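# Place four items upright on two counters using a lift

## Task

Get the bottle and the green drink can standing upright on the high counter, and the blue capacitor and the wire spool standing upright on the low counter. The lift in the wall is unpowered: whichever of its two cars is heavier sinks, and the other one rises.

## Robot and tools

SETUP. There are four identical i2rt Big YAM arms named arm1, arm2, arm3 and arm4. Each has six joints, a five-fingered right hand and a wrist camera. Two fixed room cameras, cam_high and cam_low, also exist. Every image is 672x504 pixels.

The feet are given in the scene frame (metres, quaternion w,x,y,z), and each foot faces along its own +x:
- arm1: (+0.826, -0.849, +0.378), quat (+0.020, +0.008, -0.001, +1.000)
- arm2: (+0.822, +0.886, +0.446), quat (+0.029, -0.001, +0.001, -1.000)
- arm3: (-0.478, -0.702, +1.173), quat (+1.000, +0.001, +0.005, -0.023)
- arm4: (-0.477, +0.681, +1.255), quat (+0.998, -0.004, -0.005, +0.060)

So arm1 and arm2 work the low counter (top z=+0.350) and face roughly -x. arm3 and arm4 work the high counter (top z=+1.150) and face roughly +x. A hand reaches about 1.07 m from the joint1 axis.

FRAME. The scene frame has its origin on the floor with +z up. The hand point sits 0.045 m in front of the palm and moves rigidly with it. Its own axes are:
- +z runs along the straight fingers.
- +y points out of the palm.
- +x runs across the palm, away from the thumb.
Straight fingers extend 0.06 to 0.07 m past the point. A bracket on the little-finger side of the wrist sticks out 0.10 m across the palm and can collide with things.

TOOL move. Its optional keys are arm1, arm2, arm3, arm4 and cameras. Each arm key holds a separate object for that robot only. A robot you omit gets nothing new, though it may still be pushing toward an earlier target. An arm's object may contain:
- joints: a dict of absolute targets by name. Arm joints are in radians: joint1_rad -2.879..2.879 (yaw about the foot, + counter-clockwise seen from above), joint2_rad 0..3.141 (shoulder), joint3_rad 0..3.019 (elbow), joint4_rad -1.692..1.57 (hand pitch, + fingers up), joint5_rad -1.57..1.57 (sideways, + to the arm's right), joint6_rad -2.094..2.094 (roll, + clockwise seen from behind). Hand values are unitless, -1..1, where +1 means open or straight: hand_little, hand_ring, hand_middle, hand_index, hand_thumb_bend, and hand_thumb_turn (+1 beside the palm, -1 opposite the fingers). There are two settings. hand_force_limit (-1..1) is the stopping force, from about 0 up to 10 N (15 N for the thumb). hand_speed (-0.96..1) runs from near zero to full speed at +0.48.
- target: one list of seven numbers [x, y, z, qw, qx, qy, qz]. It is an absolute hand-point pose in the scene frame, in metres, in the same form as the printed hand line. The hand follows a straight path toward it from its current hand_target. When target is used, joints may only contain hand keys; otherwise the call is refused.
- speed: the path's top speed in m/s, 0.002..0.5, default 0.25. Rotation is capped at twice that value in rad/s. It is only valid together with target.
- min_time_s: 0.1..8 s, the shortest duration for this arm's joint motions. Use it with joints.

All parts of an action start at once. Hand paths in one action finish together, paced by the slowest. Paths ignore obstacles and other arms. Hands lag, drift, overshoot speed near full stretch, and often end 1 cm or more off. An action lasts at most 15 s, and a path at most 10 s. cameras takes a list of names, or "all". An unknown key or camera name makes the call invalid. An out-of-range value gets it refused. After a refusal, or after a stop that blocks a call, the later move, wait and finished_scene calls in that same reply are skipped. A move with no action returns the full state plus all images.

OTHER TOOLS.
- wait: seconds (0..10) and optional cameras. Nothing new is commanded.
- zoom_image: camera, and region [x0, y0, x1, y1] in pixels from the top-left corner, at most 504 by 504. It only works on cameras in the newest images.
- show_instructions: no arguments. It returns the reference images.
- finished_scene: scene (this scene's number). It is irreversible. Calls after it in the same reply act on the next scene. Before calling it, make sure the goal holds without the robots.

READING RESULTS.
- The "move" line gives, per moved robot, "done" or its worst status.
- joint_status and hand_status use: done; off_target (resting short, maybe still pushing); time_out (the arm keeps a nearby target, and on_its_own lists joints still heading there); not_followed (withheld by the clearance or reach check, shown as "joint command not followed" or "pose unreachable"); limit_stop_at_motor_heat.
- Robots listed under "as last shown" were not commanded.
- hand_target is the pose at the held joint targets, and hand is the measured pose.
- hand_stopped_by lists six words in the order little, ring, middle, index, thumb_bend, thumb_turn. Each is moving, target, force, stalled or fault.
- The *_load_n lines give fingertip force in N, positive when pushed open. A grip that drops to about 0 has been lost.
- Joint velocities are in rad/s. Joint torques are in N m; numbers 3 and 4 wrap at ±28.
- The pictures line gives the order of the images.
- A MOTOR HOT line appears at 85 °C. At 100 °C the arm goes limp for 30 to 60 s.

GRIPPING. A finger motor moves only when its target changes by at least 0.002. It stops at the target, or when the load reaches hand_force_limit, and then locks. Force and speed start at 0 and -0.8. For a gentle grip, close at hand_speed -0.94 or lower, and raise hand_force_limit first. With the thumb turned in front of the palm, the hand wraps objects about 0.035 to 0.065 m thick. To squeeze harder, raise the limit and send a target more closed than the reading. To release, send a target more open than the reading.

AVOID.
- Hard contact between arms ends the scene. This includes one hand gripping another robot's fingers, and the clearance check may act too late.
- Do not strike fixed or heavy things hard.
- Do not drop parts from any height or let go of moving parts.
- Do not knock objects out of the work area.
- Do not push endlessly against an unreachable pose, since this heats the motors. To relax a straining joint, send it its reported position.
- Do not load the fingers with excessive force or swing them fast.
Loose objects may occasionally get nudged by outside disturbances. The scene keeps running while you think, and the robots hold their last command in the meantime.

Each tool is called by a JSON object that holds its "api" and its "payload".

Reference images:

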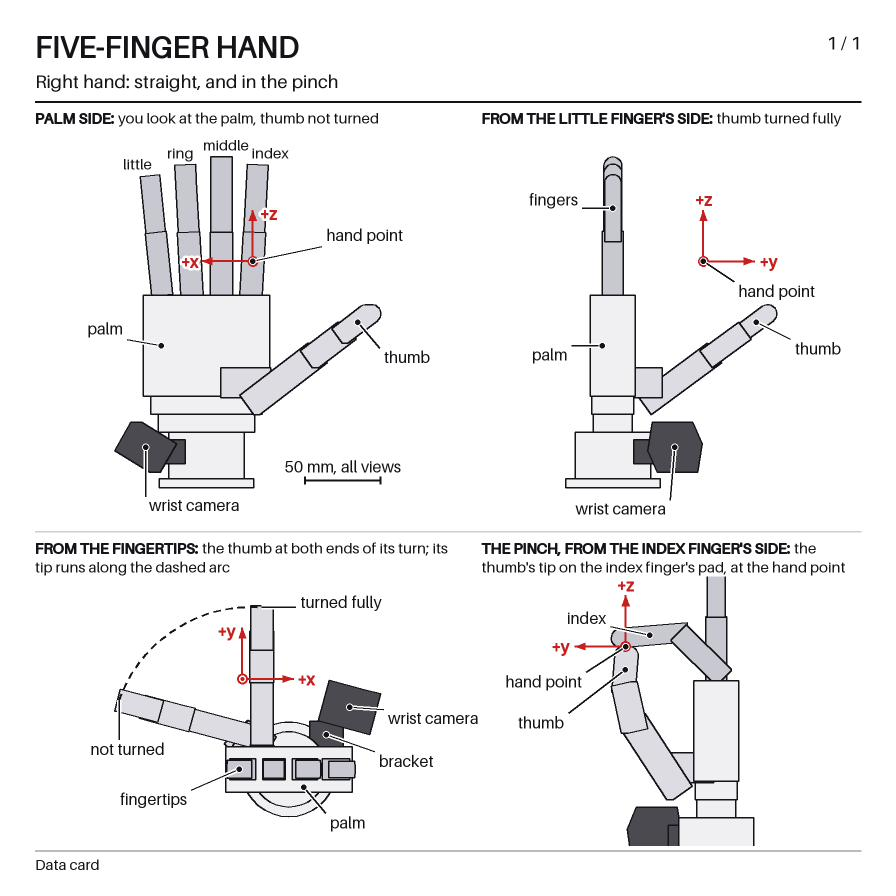

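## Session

{"api": "move", "payload": {}}

Scene clock: 0.00 s.
Joint torques (N m): no reading
Heat: arm1: hottest joint3_rad 31 °C; arm2: hottest joint3_rad 32 °C; arm3: hottest joint3_rad 36 °C; arm4: hottest joint3_rad 34 °C.
Joint velocities: within noise
arm1.joint_positions: joint1_rad=-1.092 joint2_rad=+0.642 joint3_rad=+1.387 joint4_rad=-1.542 joint5_rad=+0.002 joint6_rad=-1.196 hand_little=+1.000 hand_ring=+1.000 hand_middle=+1.000 hand_index=+1.000 hand_thumb_turn=+1.000 hand_thumb_bend=+1.000 hand_force_limit=+0.000 hand_speed=-0.800
arm1.joint_status: not commanded
arm1.hand_stopped_by: target,target,target,target,target,target
arm1.little_load_n: -0.5
arm1.ring_load_n: 0.0
arm1.middle_load_n: 0.0
arm1.index_load_n: 0.0
arm1.thumb_bend_load_n: 0.0
arm1.thumb_turn_load_n: 0.0
arm1.hand: x=+0.7927 y=-0.6572 z=+0.8227 quat_wxyz=(-0.356, +0.635, +0.672, +0.136) (m; scene frame)
arm1.hand_target: x=+0.7929 y=-0.6574 z=+0.8304 quat_wxyz=(-0.365, +0.632, +0.669, +0.139) (m; scene frame)
arm1.hand_status: not commanded
arm2.joint_positions: joint1_rad=+0.884 joint2_rad=+0.588 joint3_rad=+1.331 joint4_rad=-1.541 joint5_rad=-0.003 joint6_rad=-1.197 hand_little=+1.000 hand_ring=+1.000 hand_middle=+1.000 hand_index=+1.000 hand_thumb_turn=+1.000 hand_thumb_bend=+1.000 hand_force_limit=+0.000 hand_speed=-0.800
arm2.joint_status: not commanded
arm2.hand_stopped_by: target,target,target,target,target,target
arm2.little_load_n: -0.5
arm2.ring_load_n: 0.0
arm2.middle_load_n: 0.0
arm2.index_load_n: 0.0
arm2.thumb_bend_load_n: 0.0
arm2.thumb_turn_load_n: 0.0
arm2.hand: x=+0.6830 y=+0.7683 z=+0.8745 quat_wxyz=(+0.298, +0.260, -0.889, +0.231) (m; scene frame)
arm2.hand_target: x=+0.6833 y=+0.7687 z=+0.8823 quat_wxyz=(+0.305, +0.259, -0.885, +0.236) (m; scene frame)
arm2.hand_status: not commanded
arm3.joint_positions: joint1_rad=+1.172 joint2_rad=+0.623 joint3_rad=+1.454 joint4_rad=-1.542 joint5_rad=-0.004 joint6_rad=-1.197 hand_little=+1.000 hand_ring=+1.000 hand_middle=+1.000 hand_index=+1.000 hand_thumb_turn=+1.000 hand_thumb_bend=+1.000 hand_force_limit=+0.000 hand_speed=-0.800
arm3.joint_status: not commanded
arm3.hand_stopped_by: target,target,target,target,target,target
arm3.little_load_n: 0.0
arm3.ring_load_n: 0.0
arm3.middle_load_n: 0.0
arm3.index_load_n: 0.0
arm3.thumb_bend_load_n: 0.0
arm3.thumb_turn_load_n: 0.0
arm3.hand: x=-0.3546 y=-0.5587 z=+1.6469 quat_wxyz=(-0.288, +0.847, +0.332, +0.300) (m; scene frame)
arm3.hand_target: x=-0.3549 y=-0.5594 z=+1.6557 quat_wxyz=(-0.295, +0.842, +0.330, +0.308) (m; scene frame)
arm3.hand_status: not commanded
arm4.joint_positions: joint1_rad=+1.073 joint2_rad=+0.582 joint3_rad=+1.351 joint4_rad=-1.541 joint5_rad=-0.004 joint6_rad=-1.197 hand_little=+1.000 hand_ring=+1.000 hand_middle=+1.000 hand_index=+1.000 hand_thumb_turn=+1.000 hand_thumb_bend=+1.000 hand_force_limit=+0.000 hand_speed=-0.800
arm4.joint_status: not commanded
arm4.hand_stopped_by: target,target,target,target,target,target
arm4.little_load_n: 0.0
arm4.ring_load_n: 0.0
arm4.middle_load_n: 0.0
arm4.index_load_n: 0.0
arm4.thumb_bend_load_n: 0.0
arm4.thumb_turn_load_n: 0.0
arm4.hand: x=-0.3766 y=+0.8294 z=+1.6927 quat_wxyz=(-0.271, +0.844, +0.370, +0.278) (m; scene frame)
arm4.hand_target: x=-0.3767 y=+0.8295 z=+1.7024 quat_wxyz=(-0.279, +0.840, +0.368, +0.286) (m; scene frame)
arm4.hand_status: not commanded
pictures: arm1_cam_wrist, arm2_cam_wrist, arm3_cam_wrist, arm4_cam_wrist, cam_high, cam_low

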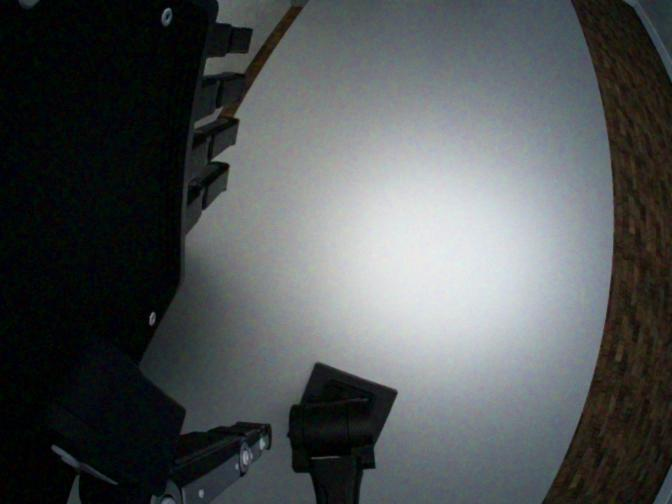

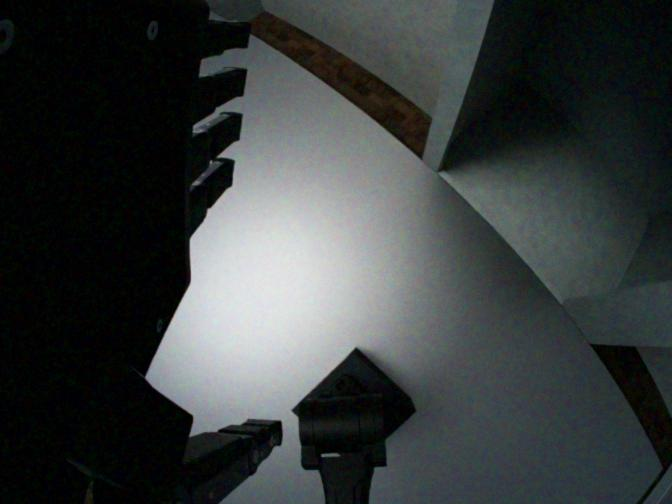

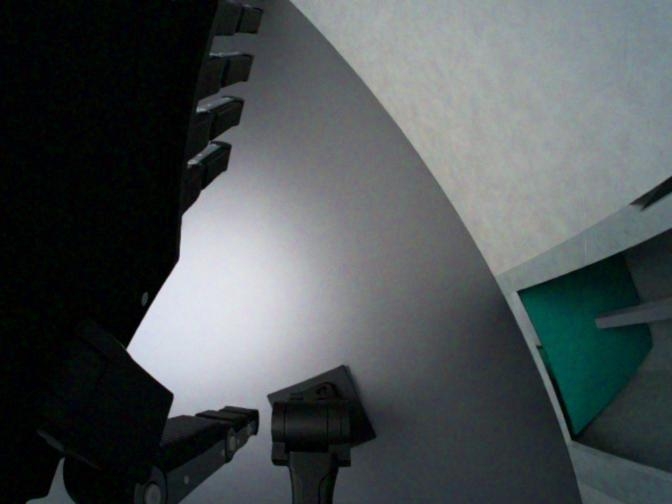

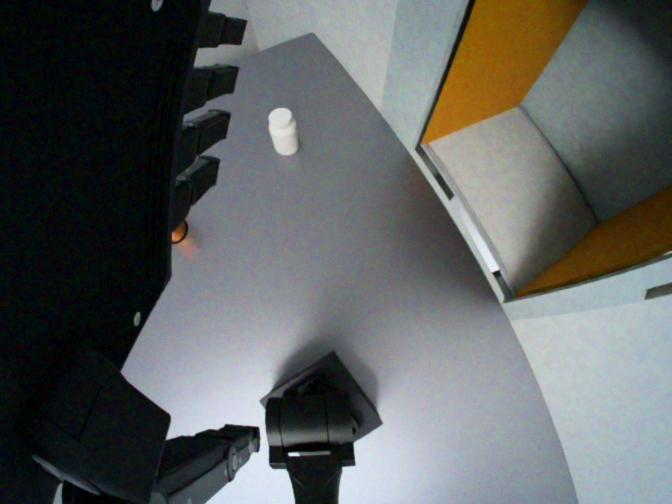

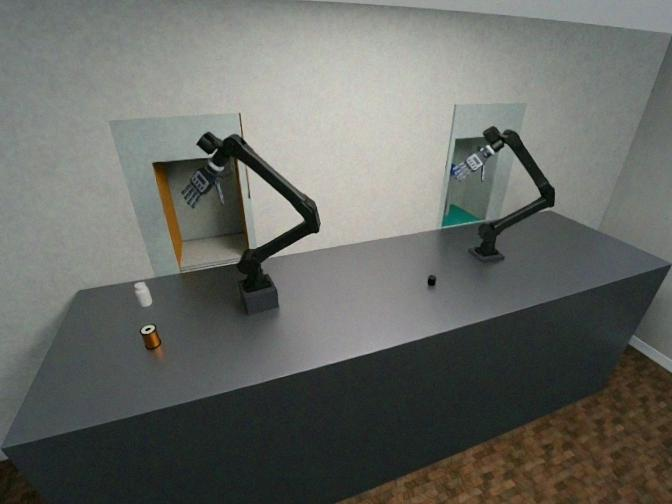

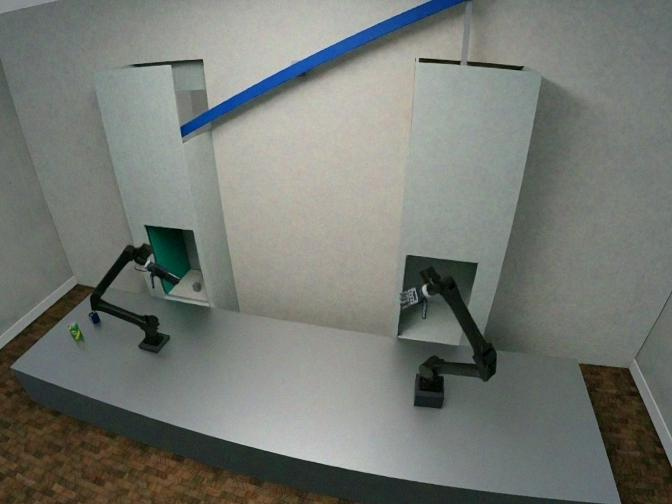

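{"api": "zoom_image", "payload": {"camera": "cam_low", "region": [50, 230, 250, 380]}}

{"api": "zoom_image", "payload": {"camera": "cam_high", "region": [100, 250, 220, 370]}}

Scaled by 2.520 from the camera's 672x504 image, which has a finer 960x720 frame.

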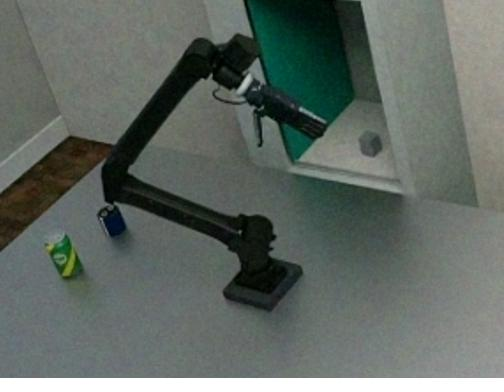

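Scaled by 4.200 from the camera's 672x504 image, which has a finer 960x720 frame.

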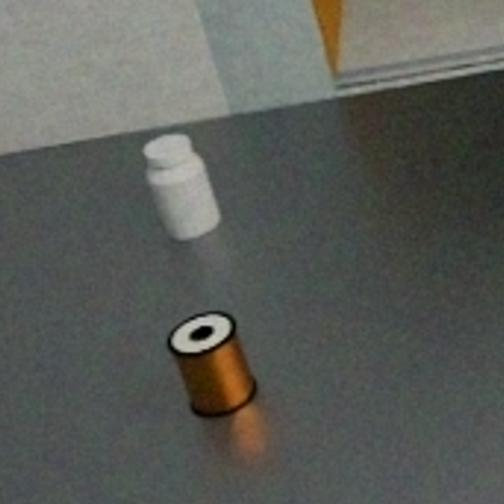

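{"api": "move", "payload": {"arm1": {"joints": {"joint1_rad": 1.84, "joint6_rad": -1.5}, "min_time_s": 4}, "arm4": {"target": [-0.55, 0.90, 1.48, -0.4071, 0.5029, 0.7051, 0.2903], "speed": 0.25}, "cameras": ["arm1_cam_wrist", "arm4_cam_wrist"]}}

{"api": "move", "payload": {"arm1": {"target": [0.893, -1.12, 0.65, -0.3113, -0.6777, 0.5391, -0.3913], "speed": 0.25}, "cameras": ["arm1_cam_wrist"]}}

Scene clock: 35.50 s.
Joint torques (N m): arm1=[0.26 0.67 7.91 1.51 0 -0.16] | arm2=[0.09 1.96 8.79 1.77 0.13 -0.08] | arm3=[-0.73 2.9 7.77 1.51 -0.11 -0.03] | arm4=[-1.32 2.78 8.34 2.39 0.21 -0.34]
Heat: arm1: hottest joint3_rad 36 °C; arm2: hottest joint3_rad 37 °C; arm3: hottest joint3_rad 40 °C; arm4: hottest joint3_rad 39 °C.
move: arm1 done; arm4 done
Joint velocities: within noise
arm1.joint_positions: joint1_rad=+1.830 joint2_rad=+0.642 joint3_rad=+1.387 joint4_rad=-1.542 joint5_rad=-0.004 joint6_rad=-1.491 hand_little=+1.000 hand_ring=+1.000 hand_middle=+1.000 hand_index=+1.000 hand_thumb_turn=+1.000 hand_thumb_bend=+1.000 hand_force_limit=+0.000 hand_speed=-0.800
arm1.joint_status: all done
arm1.hand_stopped_by: target,target,target,target,target,target
arm1.little_load_n: 0.0
arm1.ring_load_n: 0.0
arm1.middle_load_n: 0.0
arm1.index_load_n: 0.0
arm1.thumb_bend_load_n: 0.0
arm1.thumb_turn_load_n: 0.0
arm1.hand: x=+0.8208 y=-1.0593 z=+0.8320 quat_wxyz=(-0.227, -0.702, +0.606, -0.299) (m; scene frame)
arm1.hand_target: x=+0.8228 y=-1.0595 z=+0.8402 quat_wxyz=(-0.232, -0.705, +0.596, -0.306) (m; scene frame)
arm1.hand_status: not commanded
arm2, arm3: as last shown
arm2.little_load_n: 0.0
arm4.joint_positions: joint1_rad=+2.425 joint2_rad=+0.232 joint3_rad=+0.527 joint4_rad=-0.940 joint5_rad=+0.542 joint6_rad=-1.201 hand_little=+1.000 hand_ring=+1.000 hand_middle=+1.000 hand_index=+1.000 hand_thumb_turn=+1.000 hand_thumb_bend=+1.000 hand_force_limit=+0.000 hand_speed=-0.800
arm4.joint_status: not commanded
arm4.hand_stopped_by: target,target,target,target,target,target
arm4.little_load_n: 0.0
arm4.ring_load_n: 0.0
arm4.middle_load_n: 0.0
arm4.index_load_n: 0.0
arm4.thumb_bend_load_n: 0.0
arm4.thumb_turn_load_n: 0.0
arm4.hand: x=-0.5485 y=+0.8975 z=+1.4768 quat_wxyz=(-0.395, +0.506, +0.711, +0.287) (m; scene frame)
arm4.hand_target: x=-0.5487 y=+0.8997 z=+1.4798 quat_wxyz=(-0.404, +0.502, +0.707, +0.291) (m; scene frame)
arm4.hand_status: done (0.004 m and 1.6 deg from the pose sent, 0.283 m and 57.6 deg at the start)
pictures: arm1_cam_wrist, arm4_cam_wrist

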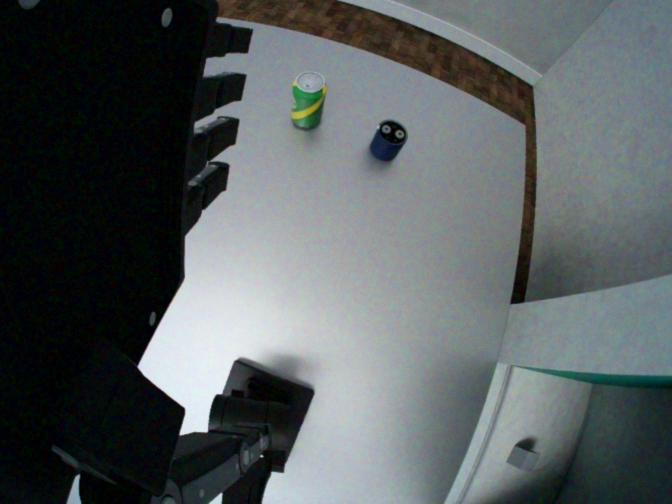

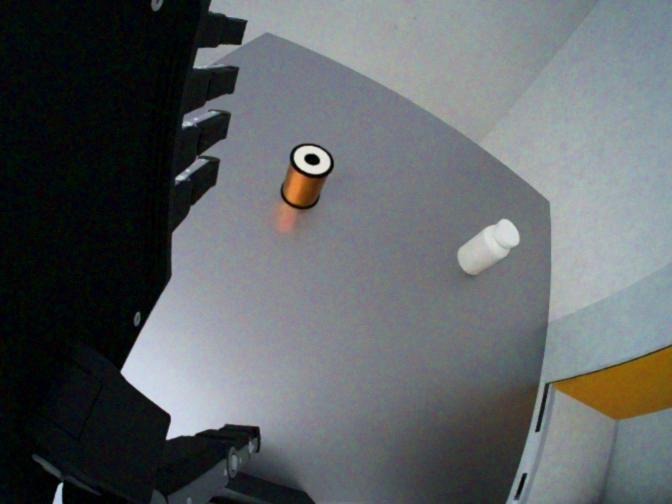

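Scene clock: 37.27 s.
Joint torques (N m): arm1=[0.26 -0.09 7.91 2.29 0.36 0.02] | arm2=[0.21 1.96 8.79 1.76 0.14 -0.08] | arm3=[-0.73 2.84 7.77 1.51 -0.11 -0.03] | arm4=[-1.61 2.9 8.36 2.45 0.22 -0.36]
Heat: arm1: hottest joint3_rad 36 °C; arm2: hottest joint3_rad 37 °C; arm3: hottest joint3_rad 40 °C; arm4: hottest joint3_rad 39 °C.
move: arm1 done
Joint velocities: within noise
arm1.joint_positions: joint1_rad=+2.270 joint2_rad=+0.425 joint3_rad=+0.664 joint4_rad=-0.818 joint5_rad=+0.368 joint6_rad=-1.341 hand_little=+1.000 hand_ring=+1.000 hand_middle=+1.000 hand_index=+1.000 hand_thumb_turn=+1.000 hand_thumb_bend=+1.000 hand_force_limit=+0.000 hand_speed=-0.800
arm1.joint_status: not commanded
arm1.hand_stopped_by: target,target,target,target,target,target
arm1.little_load_n: 0.0
arm1.ring_load_n: 0.0
arm1.middle_load_n: 0.0
arm1.index_load_n: 0.0
arm1.thumb_bend_load_n: 0.0
arm1.thumb_turn_load_n: 0.0
arm1.hand: x=+0.8892 y=-1.1196 z=+0.6499 quat_wxyz=(-0.312, -0.683, +0.539, -0.381) (m; scene frame)
arm1.hand_target: x=+0.8925 y=-1.1204 z=+0.6498 quat_wxyz=(-0.312, -0.679, +0.538, -0.390) (m; scene frame)
arm1.hand_status: done (0.004 m and 1.3 deg from the pose sent, 0.205 m and 16.5 deg at the start)
arm2, arm3, arm4: as last shown
pictures: arm1_cam_wrist

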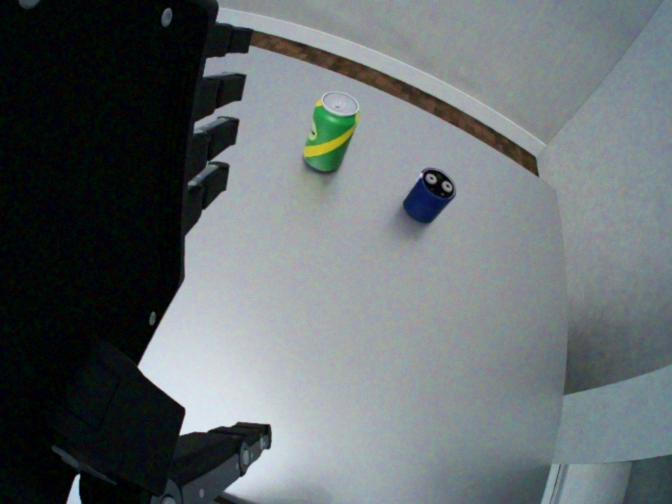

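{"api": "move", "payload": {"arm1": {"target": [0.915, -1.32, 0.47, -0.4129, -0.5865, 0.4749, -0.5099], "speed": 0.2, "joints": {"hand_thumb_turn": -1}}, "arm4": {"target": [-0.66, 1.02, 1.33, -0.4045, 0.5952, 0.4995, 0.4820], "speed": 0.2, "joints": {"hand_thumb_turn": -1}}, "arm2": {"joints": {"hand_thumb_turn": -1}}, "arm3": {"joints": {"hand_thumb_turn": -1}}, "cameras": ["arm1_cam_wrist", "arm4_cam_wrist"]}}

Scene clock: 67.87 s.
Joint torques (N m): arm1=[-1.55 -7.53 6.05 2.63 -0.03 -0.16] | arm2=[0.21 1.9 8.81 1.77 0.14 -0.1] | arm3=[-0.79 2.9 7.77 1.52 -0.11 -0.04] | arm4=[-1.14 -5.07 7.04 2.07 0.65 -0.36]
Heat: arm1: hottest joint3_rad 39 °C; arm2: hottest joint3_rad 39 °C; arm3: hottest joint3_rad 42 °C; arm4: hottest joint3_rad 42 °C.
move: arm1 off_target; arm2 done; arm3 done; arm4 off_target
Joint velocities: within noise
arm1.joint_positions: joint1_rad=+1.993 joint2_rad=+1.505 joint3_rad=+0.331 joint4_rad=+1.008 joint5_rad=+0.160 joint6_rad=-1.525 hand_little=+1.000 hand_ring=+1.000 hand_middle=+1.000 hand_index=+1.000 hand_thumb_turn=-1.000 hand_thumb_bend=+1.000 hand_force_limit=+0.000 hand_speed=-0.800
arm1.joint_status: all done
arm1.hand_stopped_by: target,target,target,target,target,target
arm1.little_load_n: 0.0
arm1.ring_load_n: 0.0
arm1.middle_load_n: 0.0
arm1.index_load_n: 0.0
arm1.thumb_bend_load_n: 0.0
arm1.thumb_turn_load_n: 0.5
arm1.hand: x=+0.9154 y=-1.3089 z=+0.4612 quat_wxyz=(-0.403, -0.595, +0.480, -0.504) (m; scene frame)
arm1.hand_target: x=+0.9154 y=-1.3202 z=+0.4698 quat_wxyz=(-0.412, -0.587, +0.475, -0.511) (m; scene frame)
arm1.hand_status: off_target (0.014 m and 1.8 deg from the pose sent, 0.271 m and 23.0 deg at the start)
arm2.joint_positions: joint1_rad=+0.884 joint2_rad=+0.588 joint3_rad=+1.331 joint4_rad=-1.541 joint5_rad=-0.003 joint6_rad=-1.197 hand_little=+1.000 hand_ring=+1.000 hand_middle=+1.000 hand_index=+1.000 hand_thumb_turn=-1.000 hand_thumb_bend=+1.000 hand_force_limit=+0.000 hand_speed=-0.800
arm2.joint_status: all done
arm2.hand_stopped_by: target,target,target,target,target,target
arm2.little_load_n: 0.0
arm2.ring_load_n: 0.0
arm2.middle_load_n: 0.0
arm2.index_load_n: 0.5
arm2.thumb_bend_load_n: 0.0
arm2.thumb_turn_load_n: 0.0
arm2.hand: x=+0.6830 y=+0.7683 z=+0.8745 quat_wxyz=(+0.298, +0.260, -0.889, +0.231) (m; scene frame)
arm2.hand_target: x=+0.6833 y=+0.7687 z=+0.8823 quat_wxyz=(+0.305, +0.259, -0.885, +0.236) (m; scene frame)
arm2.hand_status: not commanded
arm3.joint_positions: joint1_rad=+1.172 joint2_rad=+0.623 joint3_rad=+1.454 joint4_rad=-1.542 joint5_rad=-0.004 joint6_rad=-1.197 hand_little=+1.000 hand_ring=+1.000 hand_middle=+1.000 hand_index=+1.000 hand_thumb_turn=-1.000 hand_thumb_bend=+1.000 hand_force_limit=+0.000 hand_speed=-0.800
arm3.joint_status: all done
arm3.hand_stopped_by: target,target,target,target,target,target
arm3.little_load_n: 0.0
arm3.ring_load_n: 0.0
arm3.middle_load_n: 0.0
arm3.index_load_n: 0.5
arm3.thumb_bend_load_n: 0.0
arm3.thumb_turn_load_n: 0.0
arm3.hand: x=-0.3546 y=-0.5587 z=+1.6469 quat_wxyz=(-0.288, +0.847, +0.332, +0.300) (m; scene frame)
arm3.hand_target: x=-0.3549 y=-0.5594 z=+1.6557 quat_wxyz=(-0.295, +0.842, +0.330, +0.308) (m; scene frame)
arm3.hand_status: not commanded
arm4.joint_positions: joint1_rad=+2.479 joint2_rad=+1.473 joint3_rad=+0.428 joint4_rad=+0.505 joint5_rad=+1.137 joint6_rad=-1.074 hand_little=+1.000 hand_ring=+1.000 hand_middle=+1.000 hand_index=+1.000 hand_thumb_turn=-1.000 hand_thumb_bend=+1.000 hand_force_limit=+0.000 hand_speed=-0.800
arm4.joint_status: all done
arm4.hand_stopped_by: target,target,target,target,target,target
arm4.little_load_n: 0.0
arm4.ring_load_n: 0.0
arm4.middle_load_n: 0.0
arm4.index_load_n: 0.0
arm4.thumb_bend_load_n: 0.0
arm4.thumb_turn_load_n: 0.5
arm4.hand: x=-0.6518 y=+1.0117 z=+1.3243 quat_wxyz=(-0.399, +0.593, +0.508, +0.480) (m; scene frame)
arm4.hand_target: x=-0.6599 y=+1.0204 z=+1.3304 quat_wxyz=(-0.405, +0.595, +0.499, +0.483) (m; scene frame)
arm4.hand_status: off_target (0.013 m and 1.2 deg from the pose sent, 0.221 m and 34.6 deg at the start)
pictures: arm1_cam_wrist, arm4_cam_wrist

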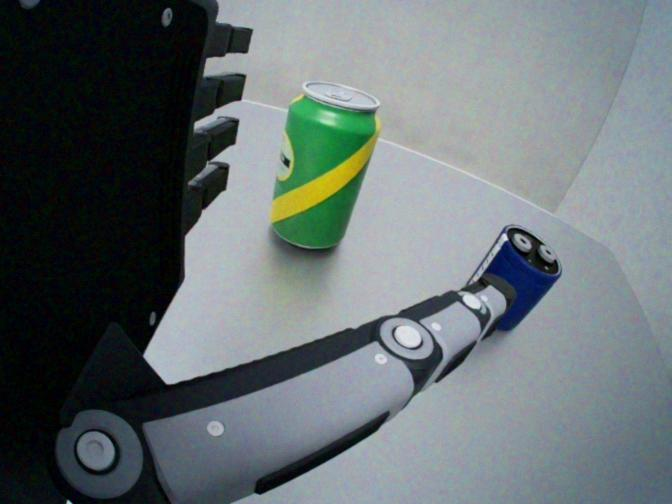

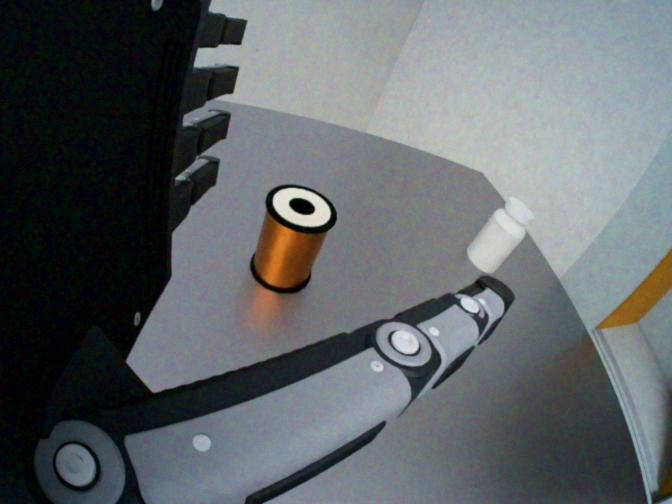

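{"api": "move", "payload": {"arm1": {"target": [0.930, -1.400, 0.435, -0.4129, -0.5865, 0.4749, -0.5099], "speed": 0.12}, "arm4": {"target": [-0.646, 1.095, 1.235, -0.4045, 0.5952, 0.4995, 0.4820], "speed": 0.12}, "cameras": ["arm1_cam_wrist", "arm4_cam_wrist"]}}

Scene clock: 85.50 s.
Joint torques (N m): arm1=[-1.67 -10.75 5.87 2.66 -0.13 -0.16] | arm2=[0.15 1.96 8.81 1.77 0.14 -0.09] | arm3=[-0.79 2.84 7.77 1.52 -0.11 -0.04] | arm4=[-1.73 -8.88 3.79 2.4 0.23 -0.35]
Heat: arm1: hottest joint3_rad 38 °C; arm2: hottest joint3_rad 40 °C; arm3: hottest joint3_rad 42 °C; arm4: hottest joint3_rad 43 °C.
move: arm1 off_target; arm4 done
Joint velocities: within noise
arm1.joint_positions: joint1_rad=+1.955 joint2_rad=+1.770 joint3_rad=+0.542 joint4_rad=+1.061 joint5_rad=+0.126 joint6_rad=-1.531 hand_little=+1.000 hand_ring=+1.000 hand_middle=+1.000 hand_index=+1.000 hand_thumb_turn=-1.000 hand_thumb_bend=+1.000 hand_force_limit=+0.000 hand_speed=-0.800
arm1.joint_status: not commanded
arm1.hand_stopped_by: target,target,target,target,target,target
arm1.little_load_n: 0.0
arm1.ring_load_n: 0.0
arm1.middle_load_n: 0.0
arm1.index_load_n: 0.0
arm1.thumb_bend_load_n: 0.0
arm1.thumb_turn_load_n: 0.5
arm1.hand: x=+0.9307 y=-1.3874 z=+0.4285 quat_wxyz=(-0.404, -0.594, +0.481, -0.502) (m; scene frame)
arm1.hand_target: x=+0.9298 y=-1.3996 z=+0.4352 quat_wxyz=(-0.413, -0.587, +0.475, -0.509) (m; scene frame)
arm1.hand_status: off_target (0.014 m and 1.8 deg from the pose sent, 0.096 m and 1.8 deg at the start)
arm2, arm3: as last shown
arm2.index_load_n: 0.0
arm3.index_load_n: 0.0
arm3.thumb_bend_load_n: -0.5
arm3.thumb_turn_load_n: 0.5
arm4.joint_positions: joint1_rad=+2.276 joint2_rad=+1.926 joint3_rad=+0.519 joint4_rad=+1.019 joint5_rad=+0.963 joint6_rad=-1.237 hand_little=+1.000 hand_ring=+1.000 hand_middle=+1.000 hand_index=+1.000 hand_thumb_turn=-1.000 hand_thumb_bend=+1.000 hand_force_limit=+0.000 hand_speed=-0.800
arm4.joint_status: not commanded
arm4.hand_stopped_by: target,target,target,target,target,target
arm4.little_load_n: 0.0
arm4.ring_load_n: 0.0
arm4.middle_load_n: 0.0
arm4.index_load_n: 0.0
arm4.thumb_bend_load_n: 0.0
arm4.thumb_turn_load_n: 0.5
arm4.hand: x=-0.6418 y=+1.0873 z=+1.2347 quat_wxyz=(-0.400, +0.598, +0.502, +0.479) (m; scene frame)
arm4.hand_target: x=-0.6462 y=+1.0948 z=+1.2348 quat_wxyz=(-0.404, +0.596, +0.500, +0.481) (m; scene frame)
arm4.hand_status: done (0.009 m and 0.8 deg from the pose sent, 0.122 m and 1.2 deg at the start)
pictures: arm1_cam_wrist, arm4_cam_wrist

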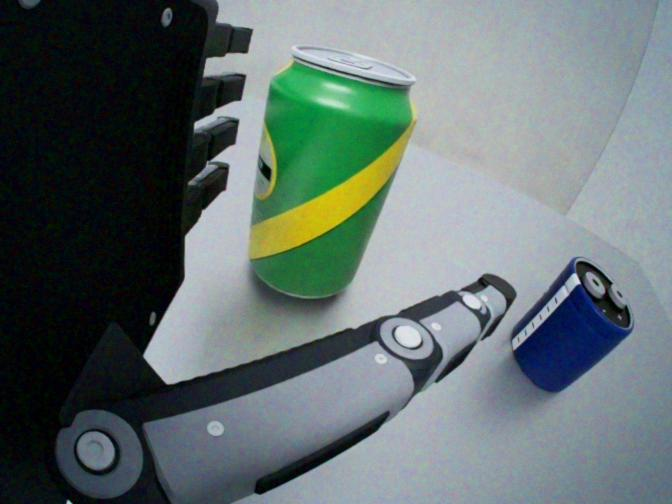

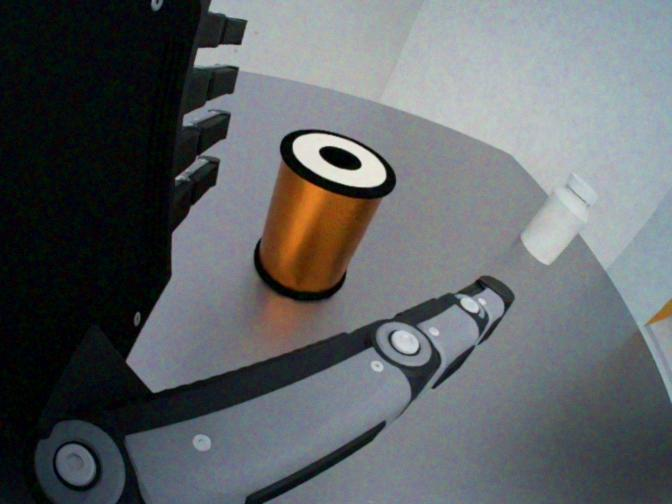

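{"api": "move", "payload": {"arm1": {"target": [0.937, -1.459, 0.424, -0.4129, -0.5865, 0.4749, -0.5099], "speed": 0.08}, "arm4": {"target": [-0.627, 1.155, 1.207, -0.4045, 0.5952, 0.4995, 0.4820], "speed": 0.08}, "cameras": ["arm1_cam_wrist", "arm4_cam_wrist"]}}

Scene clock: 101.30 s.
Joint torques (N m): arm1=[-1.61 -12.75 6.34 1.29 -0.14 -0.17] | arm2=[0.15 1.9 8.81 1.77 0.15 -0.09] | arm3=[-0.73 2.84 7.77 1.51 -0.11 -0.04] | arm4=[-1.49 -9.99 3.6 2.55 0.17 -0.34]
Heat: arm1: hottest joint3_rad 38 °C; arm2: hottest joint3_rad 41 °C; arm3: hottest joint3_rad 43 °C; arm4: hottest joint3_rad 42 °C.
move: arm1 off_target; arm4 done
Joint velocities: within noise
arm1.joint_positions: joint1_rad=+1.925 joint2_rad=+1.879 joint3_rad=+0.706 joint4_rad=+1.044 joint5_rad=+0.095 joint6_rad=-1.534 hand_little=+1.000 hand_ring=+1.000 hand_middle=+1.000 hand_index=+1.000 hand_thumb_turn=-1.000 hand_thumb_bend=+1.000 hand_force_limit=+0.000 hand_speed=-0.800
arm1.joint_status: not commanded
arm1.hand_stopped_by: target,target,target,target,target,target
arm1.little_load_n: 0.0
arm1.ring_load_n: 0.0
arm1.middle_load_n: 0.0
arm1.index_load_n: 0.0
arm1.thumb_bend_load_n: 0.0
arm1.thumb_turn_load_n: 0.5
arm1.hand: x=+0.9394 y=-1.4484 z=+0.4277 quat_wxyz=(-0.410, -0.584, +0.474, -0.515) (m; scene frame)
arm1.hand_target: x=+0.9369 y=-1.4586 z=+0.4242 quat_wxyz=(-0.413, -0.586, +0.475, -0.510) (m; scene frame)
arm1.hand_status: off_target (0.012 m and 0.7 deg from the pose sent, 0.072 m and 1.8 deg at the start)
arm2, arm3: as last shown
arm3.thumb_bend_load_n: 0.0
arm4.joint_positions: joint1_rad=+2.128 joint2_rad=+2.060 joint3_rad=+0.621 joint4_rad=+1.111 joint5_rad=+0.825 joint6_rad=-1.313 hand_little=+1.000 hand_ring=+1.000 hand_middle=+1.000 hand_index=+1.000 hand_thumb_turn=-1.000 hand_thumb_bend=+1.000 hand_force_limit=+0.000 hand_speed=-0.800
arm4.joint_status: not commanded
arm4.hand_stopped_by: target,target,target,target,target,target
arm4.little_load_n: 0.0
arm4.ring_load_n: -0.5
arm4.middle_load_n: 0.0
arm4.index_load_n: 0.0
arm4.thumb_bend_load_n: -0.5
arm4.thumb_turn_load_n: 0.0
arm4.hand: x=-0.6240 y=+1.1468 z=+1.2070 quat_wxyz=(-0.400, +0.600, +0.502, +0.478) (m; scene frame)
arm4.hand_target: x=-0.6269 y=+1.1547 z=+1.2069 quat_wxyz=(-0.404, +0.596, +0.500, +0.482) (m; scene frame)
arm4.hand_status: done (0.009 m and 0.9 deg from the pose sent, 0.075 m and 0.8 deg at the start)
pictures: arm1_cam_wrist, arm4_cam_wrist

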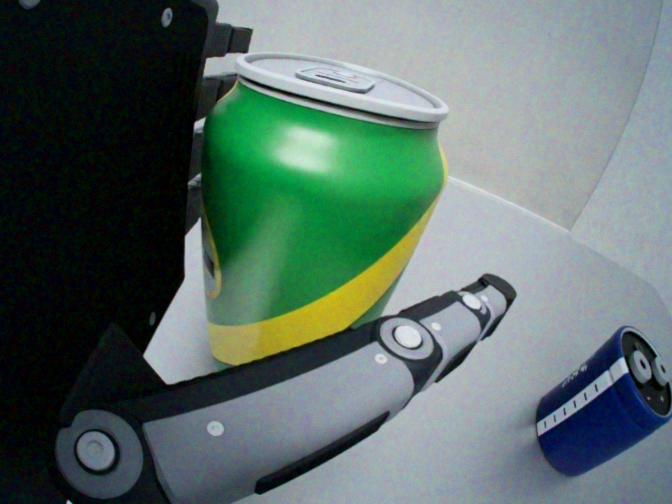

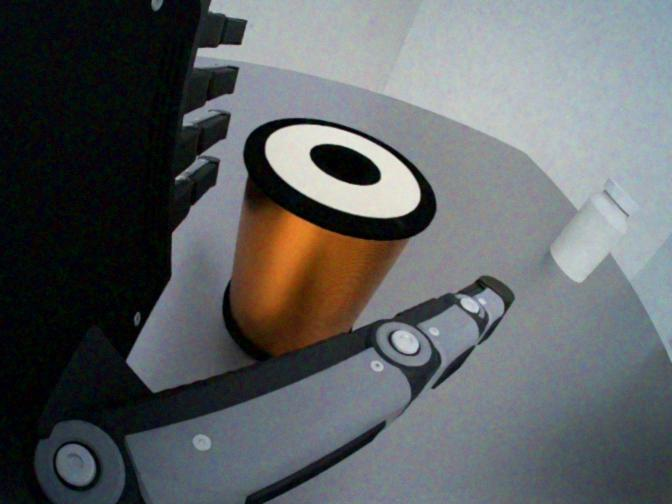

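{"api": "move", "payload": {"arm1": {"target": [0.940, -1.459, 0.416, -0.4129, -0.5865, 0.4749, -0.5099], "speed": 0.06}, "arm4": {"joints": {"hand_index": -1, "hand_middle": -1, "hand_thumb_bend": -1, "hand_speed": -0.85, "hand_force_limit": 0.0}}, "cameras": ["arm4_cam_wrist"]}}

{"api": "move", "payload": {"arm1": {"joints": {"hand_index": -1, "hand_middle": -1, "hand_thumb_bend": -1, "hand_speed": -0.85, "hand_force_limit": 0.0}}, "cameras": ["arm1_cam_wrist"]}}

Scene clock: 115.83 s.
Joint torques (N m): arm1=[-1.03 -12.98 6.16 2.03 0.15 -0.15] | arm2=[0.09 1.96 8.8 1.78 0.14 -0.1] | arm3=[-0.73 2.9 7.77 1.52 -0.11 -0.04] | arm4=[-1.26 -10.23 3.06 2.51 0.37 -0.39]
Heat: arm1: hottest joint3_rad 37 °C; arm2: hottest joint3_rad 41 °C; arm3: hottest joint3_rad 43 °C; arm4: hottest joint3_rad 40 °C.
move: arm1 moving; arm4 off_target
Joint velocities: within noise
arm1.joint_positions: joint1_rad=+1.925 joint2_rad=+1.906 joint3_rad=+0.712 joint4_rad=+1.044 joint5_rad=+0.095 joint6_rad=-1.534 hand_little=+1.000 hand_ring=+1.000 hand_middle=+1.000 hand_index=+1.000 hand_thumb_turn=-1.000 hand_thumb_bend=+1.000 hand_force_limit=+0.000 hand_speed=-0.800
arm1.joint_status: not commanded
arm1.hand_stopped_by: target,target,target,target,target,target
arm1.little_load_n: 0.0
arm1.ring_load_n: 0.0
arm1.middle_load_n: 0.0
arm1.index_load_n: 0.0
arm1.thumb_bend_load_n: 0.0
arm1.thumb_turn_load_n: 0.0
arm1.hand: x=+0.9392 y=-1.4485 z=+0.4144 quat_wxyz=(-0.406, -0.590, +0.478, -0.508) (m; scene frame)
arm1.hand_target: x=+0.9399 y=-1.4587 z=+0.4161 quat_wxyz=(-0.413, -0.586, +0.475, -0.510) (m; scene frame)
arm1.hand_status: moving (0.011 m and 1.0 deg from the pose sent, 0.016 m and 0.7 deg at the start)
arm2, arm3: as last shown
arm4.joint_positions: joint1_rad=+2.128 joint2_rad=+2.063 joint3_rad=+0.630 joint4_rad=+1.112 joint5_rad=+0.818 joint6_rad=-1.315 hand_little=+1.000 hand_ring=+1.000 hand_middle=+0.252 hand_index=+0.336 hand_thumb_turn=-1.000 hand_thumb_bend=+0.654 hand_force_limit=+0.000 hand_speed=-0.850
arm4.joint_status: hand_middle off_target (ended at +0.252, target -1.000); hand_index off_target (ended at +0.336, target -1.000); hand_thumb_bend off_target (ended at +0.654, target -1.000); the others done
arm4.hand_stopped_by: target,target,force,force,force,target
arm4.little_load_n: 0.0
arm4.ring_load_n: 0.0
arm4.middle_load_n: 7.0
arm4.index_load_n: 3.0
arm4.thumb_bend_load_n: 12.0
arm4.thumb_turn_load_n: 0.5
arm4.hand: x=-0.6273 y=+1.1501 z=+1.2074 quat_wxyz=(-0.404, +0.599, +0.502, +0.476) (m; scene frame)
arm4.hand_target: x=-0.6271 y=+1.1549 z=+1.2072 quat_wxyz=(-0.405, +0.596, +0.499, +0.482) (m; scene frame)
arm4.hand_status: not commanded
pictures: arm4_cam_wrist

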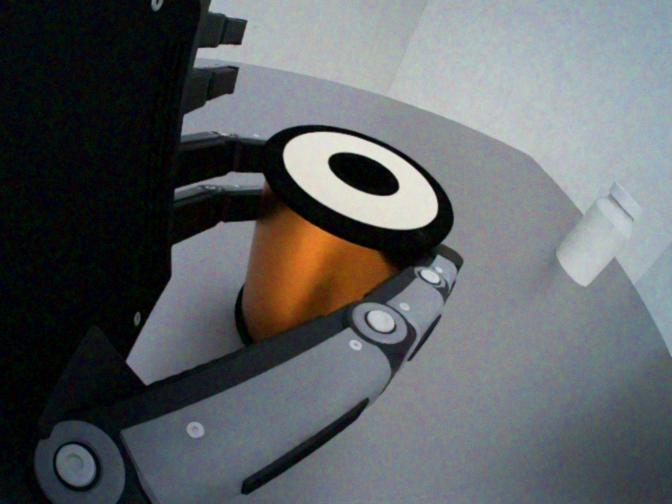

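Scene clock: 124.07 s.
Joint torques (N m): arm1=[-1.08 -13.04 6.02 2.06 0.15 -0.16] | arm2=[0.15 1.96 8.8 1.77 0.15 -0.1] | arm3=[-0.73 2.9 7.79 1.51 -0.11 -0.04] | arm4=[-1.44 -10.23 3.06 2.51 0.34 -0.38]
Heat: arm1: hottest joint3_rad 38 °C; arm2: hottest joint3_rad 41 °C; arm3: hottest joint3_rad 43 °C; arm4: hottest joint3_rad 40 °C.
move: arm1 off_target
Joint velocities: within noise
arm1.joint_positions: joint1_rad=+1.925 joint2_rad=+1.906 joint3_rad=+0.714 joint4_rad=+1.044 joint5_rad=+0.095 joint6_rad=-1.534 hand_little=+1.000 hand_ring=+1.000 hand_middle=+0.238 hand_index=+0.321 hand_thumb_turn=-1.000 hand_thumb_bend=+0.619 hand_force_limit=+0.000 hand_speed=-0.850
arm1.joint_status: hand_middle off_target (ended at +0.238, target -1.000); hand_index off_target (ended at +0.321, target -1.000); hand_thumb_bend off_target (ended at +0.619, target -1.000); the others done
arm1.hand_stopped_by: target,target,force,force,force,target
arm1.little_load_n: 0.0
arm1.ring_load_n: 0.0
arm1.middle_load_n: 7.5
arm1.index_load_n: 1.5
arm1.thumb_bend_load_n: 10.0
arm1.thumb_turn_load_n: 3.0
arm1.hand: x=+0.9396 y=-1.4494 z=+0.4153 quat_wxyz=(-0.407, -0.589, +0.478, -0.509) (m; scene frame)
arm1.hand_target: x=+0.9399 y=-1.4587 z=+0.4162 quat_wxyz=(-0.413, -0.586, +0.475, -0.510) (m; scene frame)
arm1.hand_status: not commanded
arm2, arm3, arm4: as last shown
pictures: arm1_cam_wrist

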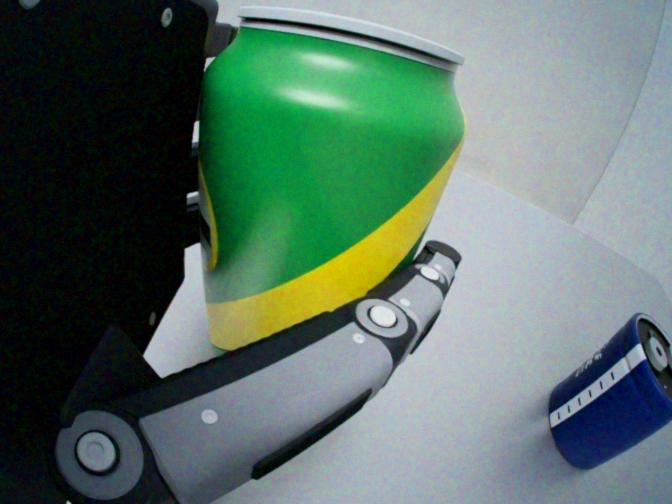

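{"api": "move", "payload": {"arm1": {"joints": {"hand_index": -0.97, "hand_ring": -1, "hand_speed": -0.88}}, "arm4": {"target": [-0.627, 1.155, 1.275, -0.4045, 0.5952, 0.4995, 0.4820], "speed": 0.08}, "cameras": ["arm1_cam_wrist", "arm4_cam_wrist"]}}

Scene clock: 134.27 s.
Joint torques (N m): arm1=[-1.08 -12.98 6.01 2.06 0.15 -0.16] | arm2=[0.15 1.96 8.8 1.78 0.14 -0.09] | arm3=[-0.73 2.84 7.77 1.51 -0.11 -0.04] | arm4=[-1.61 -14.74 3.6 1.74 0.47 -0.38]
Heat: arm1: hottest joint3_rad 38 °C; arm2: hottest joint3_rad 42 °C; arm3: hottest joint3_rad 44 °C; arm4: hottest joint3_rad 39 °C.
move: arm1 off_target; arm4 moving
Joint velocities: within noise
arm1.joint_positions: joint1_rad=+1.925 joint2_rad=+1.906 joint3_rad=+0.714 joint4_rad=+1.044 joint5_rad=+0.095 joint6_rad=-1.534 hand_little=+1.000 hand_ring=+0.166 hand_middle=+0.238 hand_index=+0.301 hand_thumb_turn=-1.000 hand_thumb_bend=+0.619 hand_force_limit=+0.000 hand_speed=-0.880
arm1.joint_status: hand_ring off_target (ended at +0.166, target -1.000); hand_index off_target (ended at +0.301, target -0.970); the others done
arm1.hand_stopped_by: target,force,force,force,force,target
arm1.little_load_n: 0.0
arm1.ring_load_n: 5.0
arm1.middle_load_n: 3.0
arm1.index_load_n: 2.5
arm1.thumb_bend_load_n: 12.5
arm1.thumb_turn_load_n: 4.5
arm1.hand: x=+0.9396 y=-1.4494 z=+0.4153 quat_wxyz=(-0.407, -0.589, +0.478, -0.509) (m; scene frame)
arm1.hand_target: x=+0.9400 y=-1.4587 z=+0.4162 quat_wxyz=(-0.413, -0.586, +0.475, -0.510) (m; scene frame)
arm1.hand_status: not commanded
arm2, arm3: as last shown
arm2.thumb_turn_load_n: 0.5
arm4.joint_positions: joint1_rad=+2.128 joint2_rad=+1.887 joint3_rad=+0.604 joint4_rad=+0.927 joint5_rad=+0.815 joint6_rad=-1.315 hand_little=+1.000 hand_ring=+1.000 hand_middle=+0.252 hand_index=+0.336 hand_thumb_turn=-1.000 hand_thumb_bend=+0.654 hand_force_limit=+0.000 hand_speed=-0.850
arm4.joint_status: not commanded
arm4.hand_stopped_by: target,target,force,force,force,target
arm4.little_load_n: 0.0
arm4.ring_load_n: 0.0
arm4.middle_load_n: 7.0
arm4.index_load_n: 3.0
arm4.thumb_bend_load_n: 12.0
arm4.thumb_turn_load_n: 3.5
arm4.hand: x=-0.6260 y=+1.1477 z=+1.2515 quat_wxyz=(-0.391, +0.598, +0.513, +0.475) (m; scene frame)
arm4.hand_target: x=-0.6267 y=+1.1547 z=+1.2744 quat_wxyz=(-0.404, +0.595, +0.500, +0.482) (m; scene frame)
arm4.hand_status: moving (0.025 m and 2.4 deg from the pose sent, 0.068 m and 0.8 deg at the start)
pictures: arm1_cam_wrist, arm4_cam_wrist

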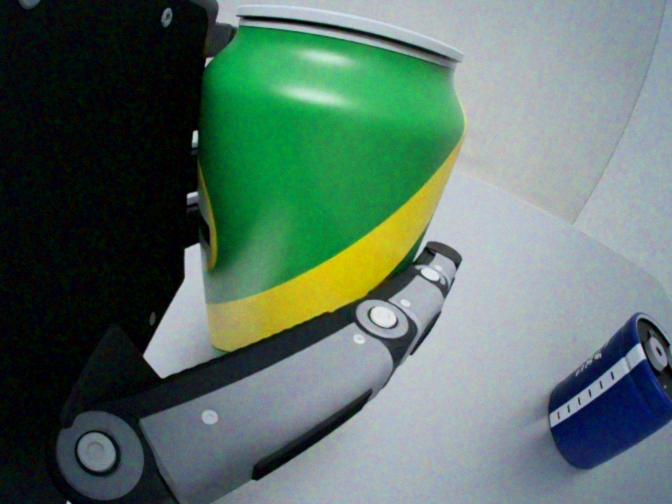

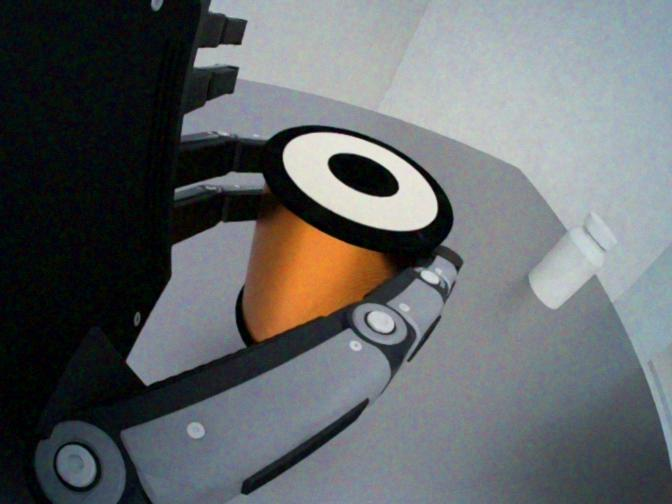

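{"api": "move", "payload": {"arm1": {"target": [0.940, -1.459, 0.49, -0.4129, -0.5865, 0.4749, -0.5099], "speed": 0.08}, "arm4": {"target": [-0.627, 1.13, 1.40, -0.4045, 0.5952, 0.4995, 0.4820], "speed": 0.15}, "cameras": ["arm1_cam_wrist", "arm4_cam_wrist"]}}

Scene clock: 139.03 s.
Joint torques (N m): arm1=[-1.26 -16.44 7.46 1.96 0.09 -0.17] | arm2=[0.15 1.96 8.8 1.78 0.14 -0.09] | arm3=[-0.73 2.9 7.77 1.52 -0.11 -0.04] | arm4=[0.09 -11.16 8.68 1.65 0.87 -0.29]
Heat: arm1: hottest joint3_rad 38 °C; arm2: hottest joint3_rad 42 °C; arm3: hottest joint3_rad 44 °C; arm4: hottest joint3_rad 39 °C.
move: arm1 off_target; arm4 off_target
Joint velocities: within noise
arm1.joint_positions: joint1_rad=+1.925 joint2_rad=+1.743 joint3_rad=+0.714 joint4_rad=+0.825 joint5_rad=+0.095 joint6_rad=-1.534 hand_little=+1.000 hand_ring=+0.166 hand_middle=+0.238 hand_index=+0.301 hand_thumb_turn=-1.000 hand_thumb_bend=+0.619 hand_force_limit=+0.000 hand_speed=-0.880
arm1.joint_status: not commanded
arm1.hand_stopped_by: target,force,force,force,force,target
arm1.little_load_n: 0.0
arm1.ring_load_n: 5.0
arm1.middle_load_n: 3.0
arm1.index_load_n: 3.0
arm1.thumb_bend_load_n: 12.5
arm1.thumb_turn_load_n: 5.0
arm1.hand: x=+0.9385 y=-1.4441 z=+0.4552 quat_wxyz=(-0.395, -0.604, +0.488, -0.491) (m; scene frame)
arm1.hand_target: x=+0.9396 y=-1.4577 z=+0.4896 quat_wxyz=(-0.413, -0.587, +0.475, -0.509) (m; scene frame)
arm1.hand_status: off_target (0.038 m and 3.9 deg from the pose sent, 0.075 m and 0.9 deg at the start)
arm2, arm3: as last shown
arm2.thumb_turn_load_n: 0.0
arm3.thumb_bend_load_n: -0.5
arm3.thumb_turn_load_n: 0.0
arm4.joint_positions: joint1_rad=+2.154 joint2_rad=+1.445 joint3_rad=+0.579 joint4_rad=+0.476 joint5_rad=+0.843 joint6_rad=-1.304 hand_little=+1.000 hand_ring=+1.000 hand_middle=+0.252 hand_index=+0.336 hand_thumb_turn=-1.000 hand_thumb_bend=+0.654 hand_force_limit=+0.000 hand_speed=-0.850
arm4.joint_status: not commanded
arm4.hand_stopped_by: target,target,force,force,force,target
arm4.little_load_n: 0.0
arm4.ring_load_n: 0.0
arm4.middle_load_n: 7.0
arm4.index_load_n: 3.5
arm4.thumb_bend_load_n: 12.0
arm4.thumb_turn_load_n: 3.5
arm4.hand: x=-0.6171 y=+1.1220 z=+1.3688 quat_wxyz=(-0.379, +0.598, +0.521, +0.477) (m; scene frame)
arm4.hand_target: x=-0.6262 y=+1.1295 z=+1.3997 quat_wxyz=(-0.405, +0.596, +0.499, +0.482) (m; scene frame)
arm4.hand_status: off_target (0.034 m and 3.8 deg from the pose sent, 0.150 m and 2.4 deg at the start)
pictures: arm1_cam_wrist, arm4_cam_wrist

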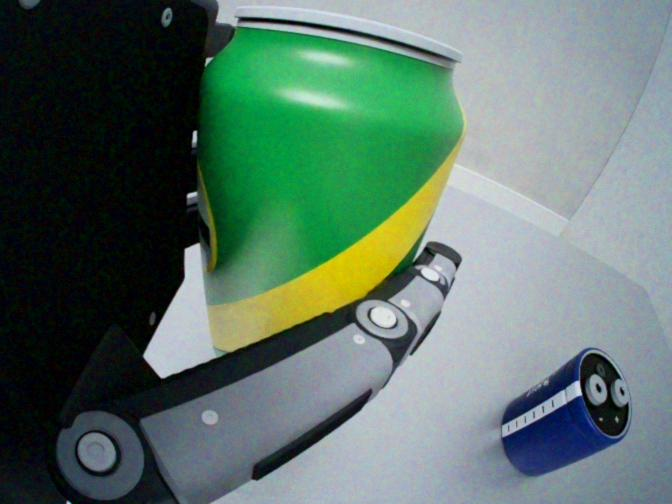

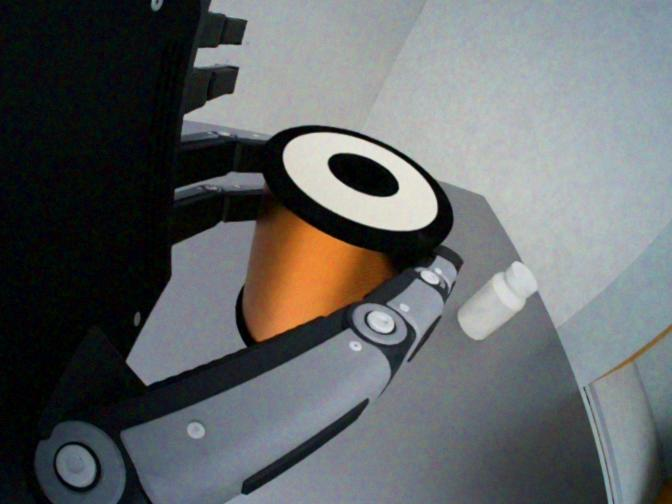

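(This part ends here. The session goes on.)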